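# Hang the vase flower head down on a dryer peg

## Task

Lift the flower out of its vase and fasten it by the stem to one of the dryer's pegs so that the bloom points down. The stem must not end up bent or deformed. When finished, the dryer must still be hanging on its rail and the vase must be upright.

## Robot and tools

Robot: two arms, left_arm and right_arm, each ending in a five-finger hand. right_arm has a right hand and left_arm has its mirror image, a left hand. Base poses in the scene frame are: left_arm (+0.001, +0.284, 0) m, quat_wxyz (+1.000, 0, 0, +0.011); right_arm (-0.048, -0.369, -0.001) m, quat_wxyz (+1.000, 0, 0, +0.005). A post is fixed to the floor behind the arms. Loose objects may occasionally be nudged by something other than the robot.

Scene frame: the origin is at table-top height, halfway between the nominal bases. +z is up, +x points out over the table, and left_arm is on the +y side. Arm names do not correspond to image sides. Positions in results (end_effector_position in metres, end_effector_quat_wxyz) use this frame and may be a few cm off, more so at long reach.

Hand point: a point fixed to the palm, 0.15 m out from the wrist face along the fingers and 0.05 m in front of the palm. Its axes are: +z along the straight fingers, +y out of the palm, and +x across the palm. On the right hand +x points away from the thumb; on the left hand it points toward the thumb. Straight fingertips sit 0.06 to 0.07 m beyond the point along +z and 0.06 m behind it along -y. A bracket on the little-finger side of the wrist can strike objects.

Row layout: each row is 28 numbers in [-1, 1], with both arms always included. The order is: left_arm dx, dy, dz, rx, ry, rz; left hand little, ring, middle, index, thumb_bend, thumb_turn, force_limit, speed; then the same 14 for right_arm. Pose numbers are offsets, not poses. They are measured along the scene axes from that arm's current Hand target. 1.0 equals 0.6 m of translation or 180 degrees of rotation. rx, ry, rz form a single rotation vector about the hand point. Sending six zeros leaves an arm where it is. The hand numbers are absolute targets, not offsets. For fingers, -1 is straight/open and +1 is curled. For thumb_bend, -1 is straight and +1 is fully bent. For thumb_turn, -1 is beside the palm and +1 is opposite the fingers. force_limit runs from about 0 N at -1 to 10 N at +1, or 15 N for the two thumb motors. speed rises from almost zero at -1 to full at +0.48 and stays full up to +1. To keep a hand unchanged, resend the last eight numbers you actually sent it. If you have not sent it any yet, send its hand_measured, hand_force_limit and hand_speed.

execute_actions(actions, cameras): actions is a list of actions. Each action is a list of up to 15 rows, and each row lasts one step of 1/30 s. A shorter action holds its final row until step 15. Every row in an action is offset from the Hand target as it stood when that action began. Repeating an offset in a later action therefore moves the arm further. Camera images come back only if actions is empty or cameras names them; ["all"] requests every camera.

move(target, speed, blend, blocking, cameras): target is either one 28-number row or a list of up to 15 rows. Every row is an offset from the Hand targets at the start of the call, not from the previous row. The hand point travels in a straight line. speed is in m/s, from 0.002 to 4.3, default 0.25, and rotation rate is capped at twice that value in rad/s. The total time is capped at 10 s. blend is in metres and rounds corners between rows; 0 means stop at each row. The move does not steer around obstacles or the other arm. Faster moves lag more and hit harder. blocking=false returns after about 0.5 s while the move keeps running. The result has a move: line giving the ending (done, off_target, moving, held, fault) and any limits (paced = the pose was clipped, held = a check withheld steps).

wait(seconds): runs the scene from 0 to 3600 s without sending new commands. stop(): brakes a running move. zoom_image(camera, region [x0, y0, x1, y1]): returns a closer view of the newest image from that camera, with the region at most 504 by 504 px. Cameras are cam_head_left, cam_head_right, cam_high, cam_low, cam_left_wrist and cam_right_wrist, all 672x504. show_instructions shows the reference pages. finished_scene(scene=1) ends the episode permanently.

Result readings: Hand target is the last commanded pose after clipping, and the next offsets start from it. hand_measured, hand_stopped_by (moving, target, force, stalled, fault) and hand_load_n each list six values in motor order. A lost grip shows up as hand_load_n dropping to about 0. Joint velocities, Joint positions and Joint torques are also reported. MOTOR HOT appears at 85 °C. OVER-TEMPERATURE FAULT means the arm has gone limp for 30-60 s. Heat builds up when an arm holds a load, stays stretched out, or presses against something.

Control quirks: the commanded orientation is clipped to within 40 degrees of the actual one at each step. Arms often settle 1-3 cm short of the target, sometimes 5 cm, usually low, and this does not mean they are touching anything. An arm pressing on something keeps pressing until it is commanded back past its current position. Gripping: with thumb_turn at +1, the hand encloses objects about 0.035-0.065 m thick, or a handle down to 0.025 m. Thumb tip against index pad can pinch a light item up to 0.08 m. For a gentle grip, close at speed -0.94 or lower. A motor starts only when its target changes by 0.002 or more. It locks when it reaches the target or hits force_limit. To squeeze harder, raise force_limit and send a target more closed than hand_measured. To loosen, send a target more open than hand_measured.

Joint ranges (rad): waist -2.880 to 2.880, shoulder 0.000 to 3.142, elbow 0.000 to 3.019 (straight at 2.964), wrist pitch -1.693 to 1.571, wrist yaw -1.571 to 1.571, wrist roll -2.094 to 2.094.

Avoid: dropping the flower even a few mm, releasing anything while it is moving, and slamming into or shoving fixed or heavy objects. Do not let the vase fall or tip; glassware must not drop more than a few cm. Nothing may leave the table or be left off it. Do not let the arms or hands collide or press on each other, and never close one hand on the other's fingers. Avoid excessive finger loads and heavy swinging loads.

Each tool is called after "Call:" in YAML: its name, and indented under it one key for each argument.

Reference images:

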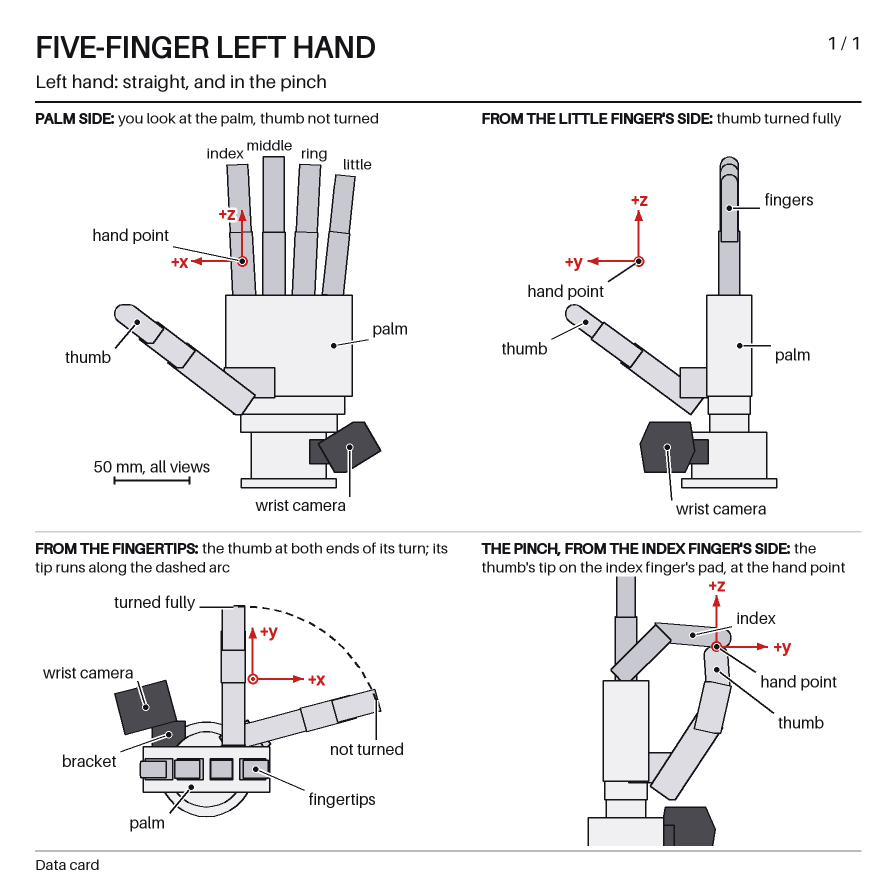

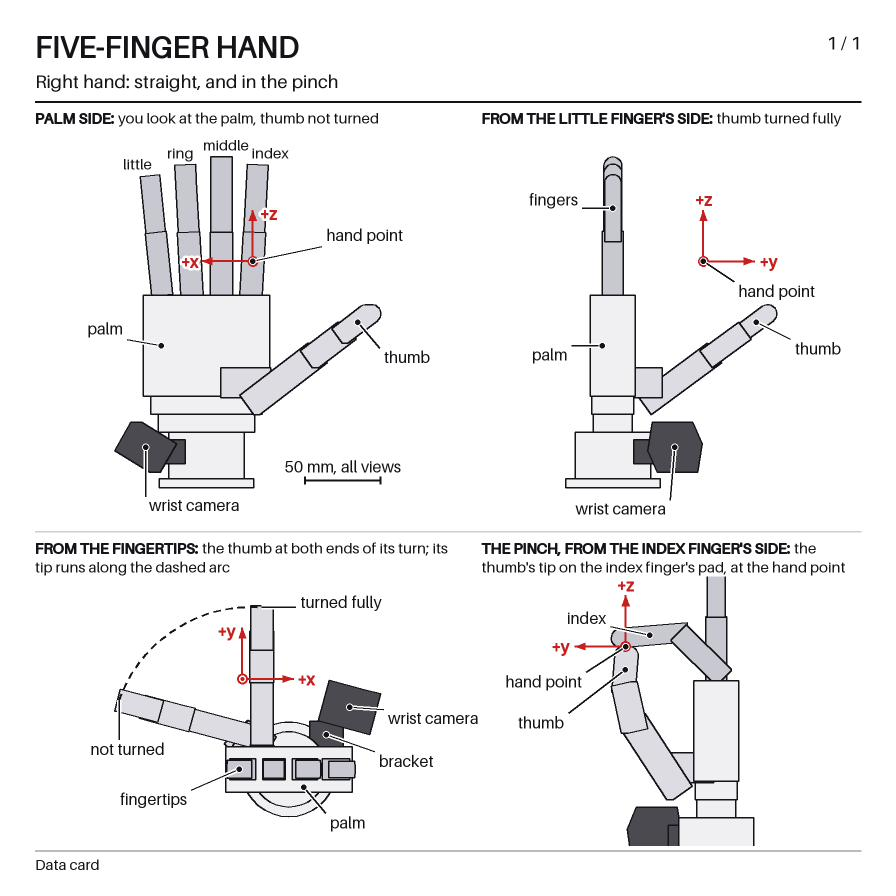

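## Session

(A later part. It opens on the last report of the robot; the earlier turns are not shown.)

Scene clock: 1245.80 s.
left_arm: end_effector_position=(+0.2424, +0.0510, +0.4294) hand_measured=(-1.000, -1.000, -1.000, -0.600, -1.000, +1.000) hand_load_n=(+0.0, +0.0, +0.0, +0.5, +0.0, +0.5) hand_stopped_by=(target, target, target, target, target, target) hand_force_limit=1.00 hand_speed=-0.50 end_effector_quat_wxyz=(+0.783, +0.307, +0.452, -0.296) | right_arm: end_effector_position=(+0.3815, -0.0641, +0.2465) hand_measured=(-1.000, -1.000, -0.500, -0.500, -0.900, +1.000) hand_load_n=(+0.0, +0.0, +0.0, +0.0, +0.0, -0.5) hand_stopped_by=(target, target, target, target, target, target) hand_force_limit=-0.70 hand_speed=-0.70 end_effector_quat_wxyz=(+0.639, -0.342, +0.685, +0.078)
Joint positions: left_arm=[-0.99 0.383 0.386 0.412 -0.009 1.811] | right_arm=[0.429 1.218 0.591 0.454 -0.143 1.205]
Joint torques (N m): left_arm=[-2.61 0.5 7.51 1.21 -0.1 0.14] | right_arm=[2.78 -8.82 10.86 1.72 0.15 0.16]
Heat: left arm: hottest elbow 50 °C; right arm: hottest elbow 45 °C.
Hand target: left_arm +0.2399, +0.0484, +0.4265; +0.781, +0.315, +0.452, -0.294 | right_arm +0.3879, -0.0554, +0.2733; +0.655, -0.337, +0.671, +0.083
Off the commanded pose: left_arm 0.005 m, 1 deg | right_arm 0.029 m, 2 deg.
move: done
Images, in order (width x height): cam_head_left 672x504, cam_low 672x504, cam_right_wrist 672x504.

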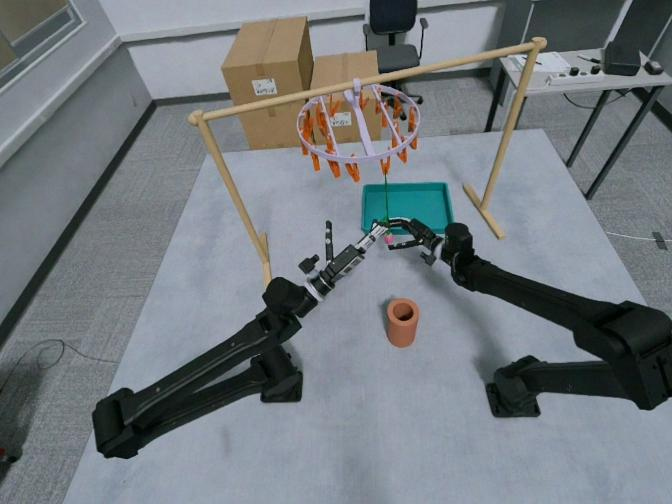

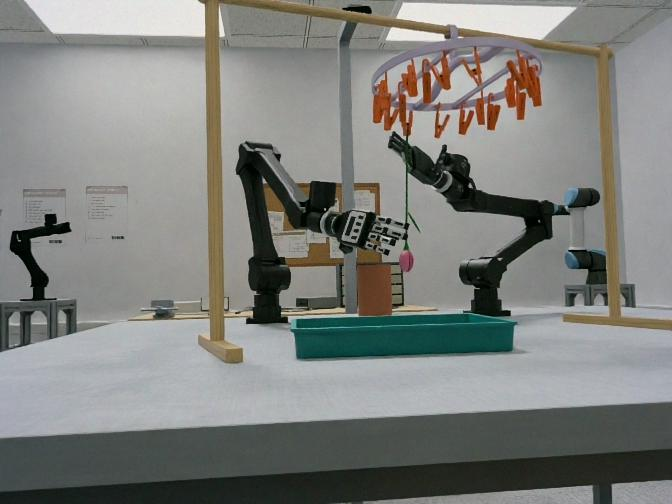

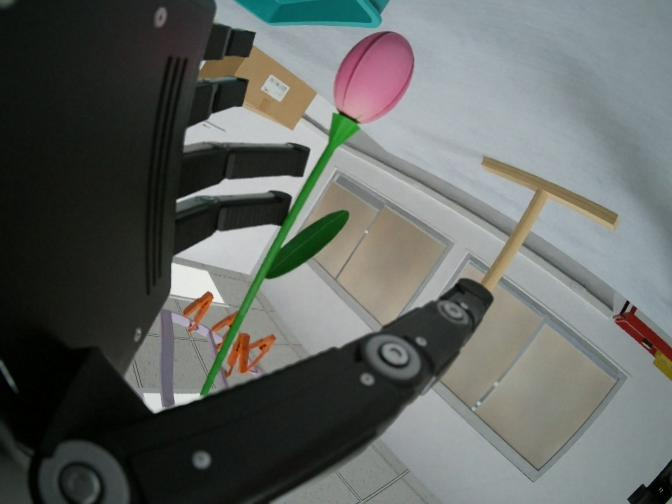

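Call:
move:
  target:
    - [-0.05,0.05,0,0,0,0,-1,-1,-1,-0.6,-1,1,1.0,-0.5,-0.14,-0.1,0,0,0,0,-1,-1,-1,-1,-1,1,-0.7,-0.7]
    - [-0.1,0.15,-0.05,0,0,0,-1,-1,-1,-0.6,-1,1,1.0,-0.5,-0.2,-0.25,0,0,0,0,-1,-1,-1,-1,-1,1,-0.7,-0.7]
  speed: 0.08
  cameras: ["cam_low","cam_head_left","cam_right_wrist"]

Call:
wait:
  seconds: 4
  cameras: ["cam_low","cam_head_left","cam_high"]

Call:
zoom_image:
  camera: "cam_low"
  region: [350, 20, 550, 320]

Call:
zoom_image:
  camera: "cam_head_left"
  region: [280, 60, 460, 270]

Scene clock: 1255.37 s.
left_arm: end_effector_position=(+0.2078, +0.1192, +0.4050) hand_measured=(-1.000, -1.000, -1.000, -0.600, -1.000, +1.000) hand_load_n=(+0.0, +0.0, +0.0, +0.0, +0.0, +0.0) hand_stopped_by=(target, target, target, target, target, target) hand_force_limit=1.00 hand_speed=-0.50 end_effector_quat_wxyz=(+0.789, +0.283, +0.474, -0.271) | right_arm: end_effector_position=(+0.2688, -0.2026, +0.2774) hand_measured=(-1.000, -1.000, -1.000, -1.000, -1.000, +1.000) hand_load_n=(+0.0, +0.0, +0.5, +0.0, +0.0, +0.0) hand_stopped_by=(target, target, target, target, target, target) hand_force_limit=-0.70 hand_speed=-0.70 end_effector_quat_wxyz=(+0.657, -0.336, +0.669, +0.087)
Joint positions: left_arm=[-1.067 0.005 0.314 0.097 -0.162 1.848] | right_arm=[0.004 0.616 0.349 0.121 -0.578 1.157]
Joint torques (N m): left_arm=[-2.49 2.61 7.12 2.02 -0.07 0.13] | right_arm=[1.14 -0.67 8.29 1.57 -0.13 -0.07]
Heat: left arm: hottest elbow 49 °C; right arm: hottest elbow 45 °C.
Hand target: left_arm +0.1800, +0.1385, +0.3964; +0.781, +0.315, +0.452, -0.293 | right_arm +0.2678, -0.2053, +0.2733; +0.655, -0.337, +0.671, +0.083
Off the commanded pose: left_arm 0.035 m, 5 deg | right_arm 0.005 m, 1 deg.
joint sent to its limit (left arm) — joint 2 (shoulder), lower limit. The joint targets are off in position and orientation.
move: off_target (left_arm)
Images, in order (width x height): cam_head_left 672x504, cam_low 672x504, cam_right_wrist 672x504.

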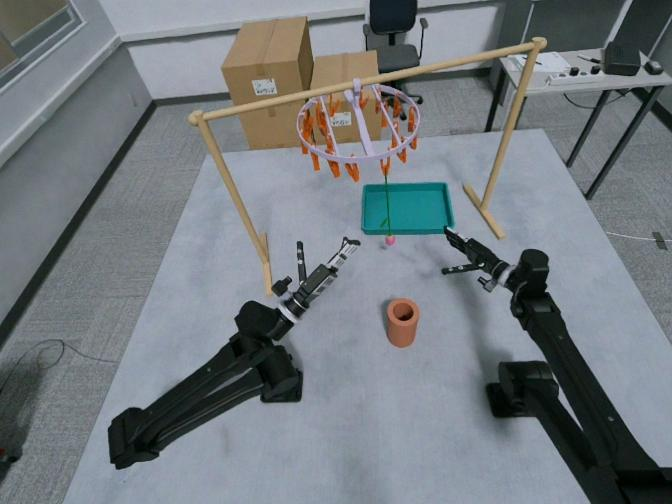

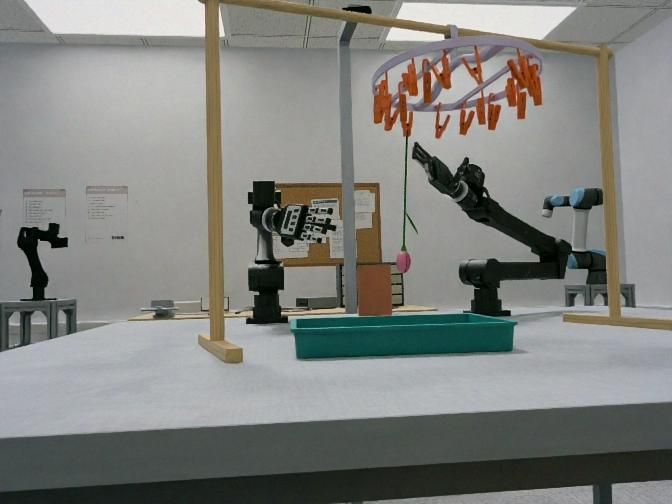

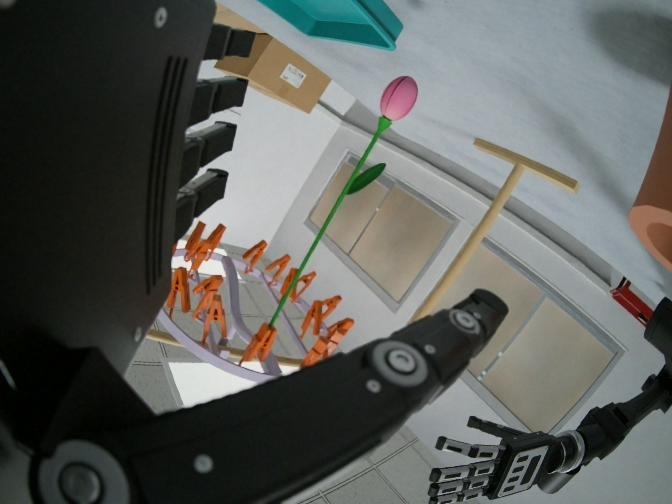

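Scene clock: 1259.37 s.
left_arm: end_effector_position=(+0.2078, +0.1192, +0.4050) hand_measured=(-1.000, -1.000, -1.000, -0.600, -1.000, +1.000) hand_load_n=(+0.0, +0.0, +0.0, +0.0, +0.0, +0.0) hand_stopped_by=(target, target, target, target, target, target) hand_force_limit=1.00 hand_speed=-0.50 end_effector_quat_wxyz=(+0.789, +0.283, +0.474, -0.270) | right_arm: end_effector_position=(+0.2688, -0.2026, +0.2774) hand_measured=(-1.000, -1.000, -1.000, -1.000, -1.000, +1.000) hand_load_n=(+0.0, +0.0, +0.0, +0.0, +0.0, +0.0) hand_stopped_by=(target, target, target, target, target, target) hand_force_limit=-0.70 hand_speed=-0.70 end_effector_quat_wxyz=(+0.657, -0.336, +0.669, +0.087)
Joint positions: left_arm=[-1.067 0.005 0.314 0.097 -0.162 1.848] | right_arm=[0.004 0.616 0.349 0.121 -0.578 1.157]
Joint torques (N m): left_arm=[-2.55 2.61 7.15 2.02 -0.07 0.15] | right_arm=[1.14 -0.67 8.29 1.58 -0.13 -0.07]
Heat: left arm: hottest elbow 48 °C; right arm: hottest elbow 44 °C.
Hand target: left_arm +0.1800, +0.1385, +0.3964; +0.781, +0.315, +0.452, -0.293 | right_arm +0.2678, -0.2053, +0.2733; +0.655, -0.337, +0.671, +0.083
Off the commanded pose: left_arm 0.035 m, 5 deg | right_arm 0.005 m, 1 deg.
wait: 4.00 s; at rest by 0.17 s
Images, in order (width x height): cam_head_left 672x504, cam_high 672x504, cam_low 672x504.

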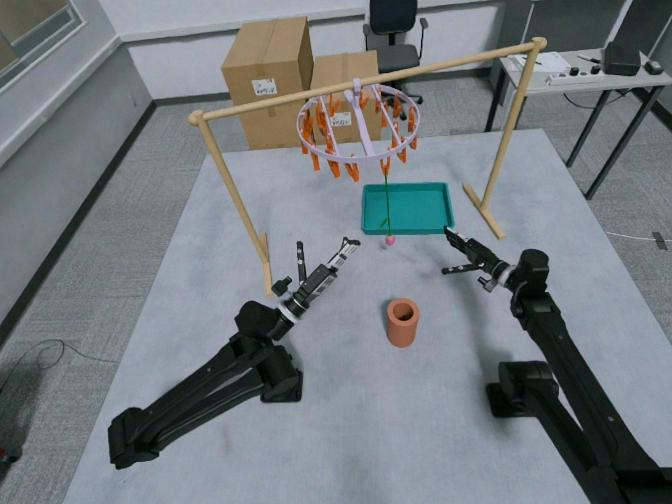

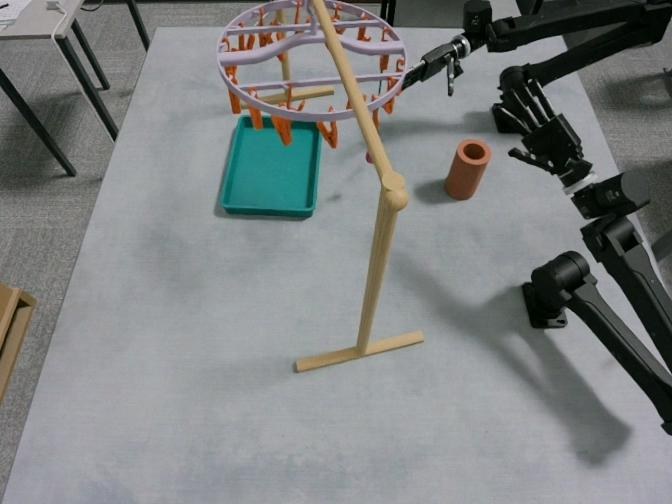

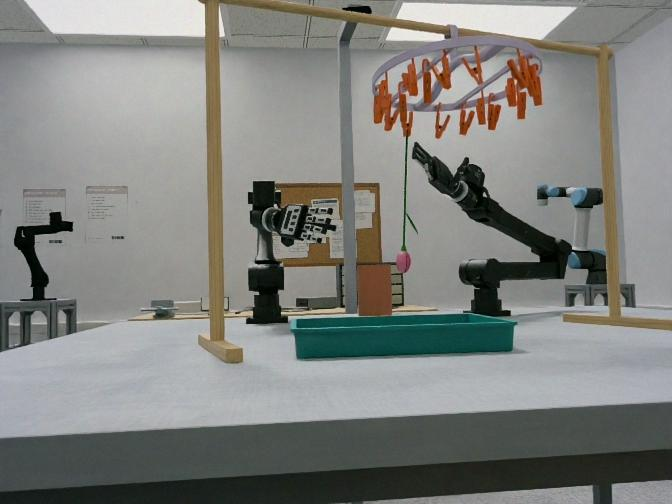

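Scaled by 1.680 from the camera's image (finer frame: 960x720).

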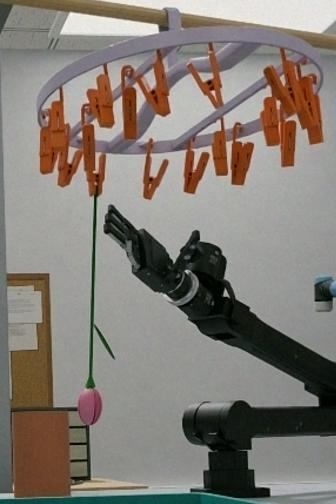

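Scaled by 2.400 from the camera's image (finer frame: 960x720).

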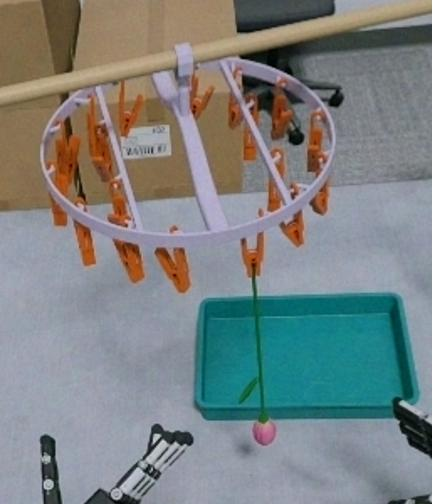

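Call:
finished_scene:

The scene is finished: the task was done.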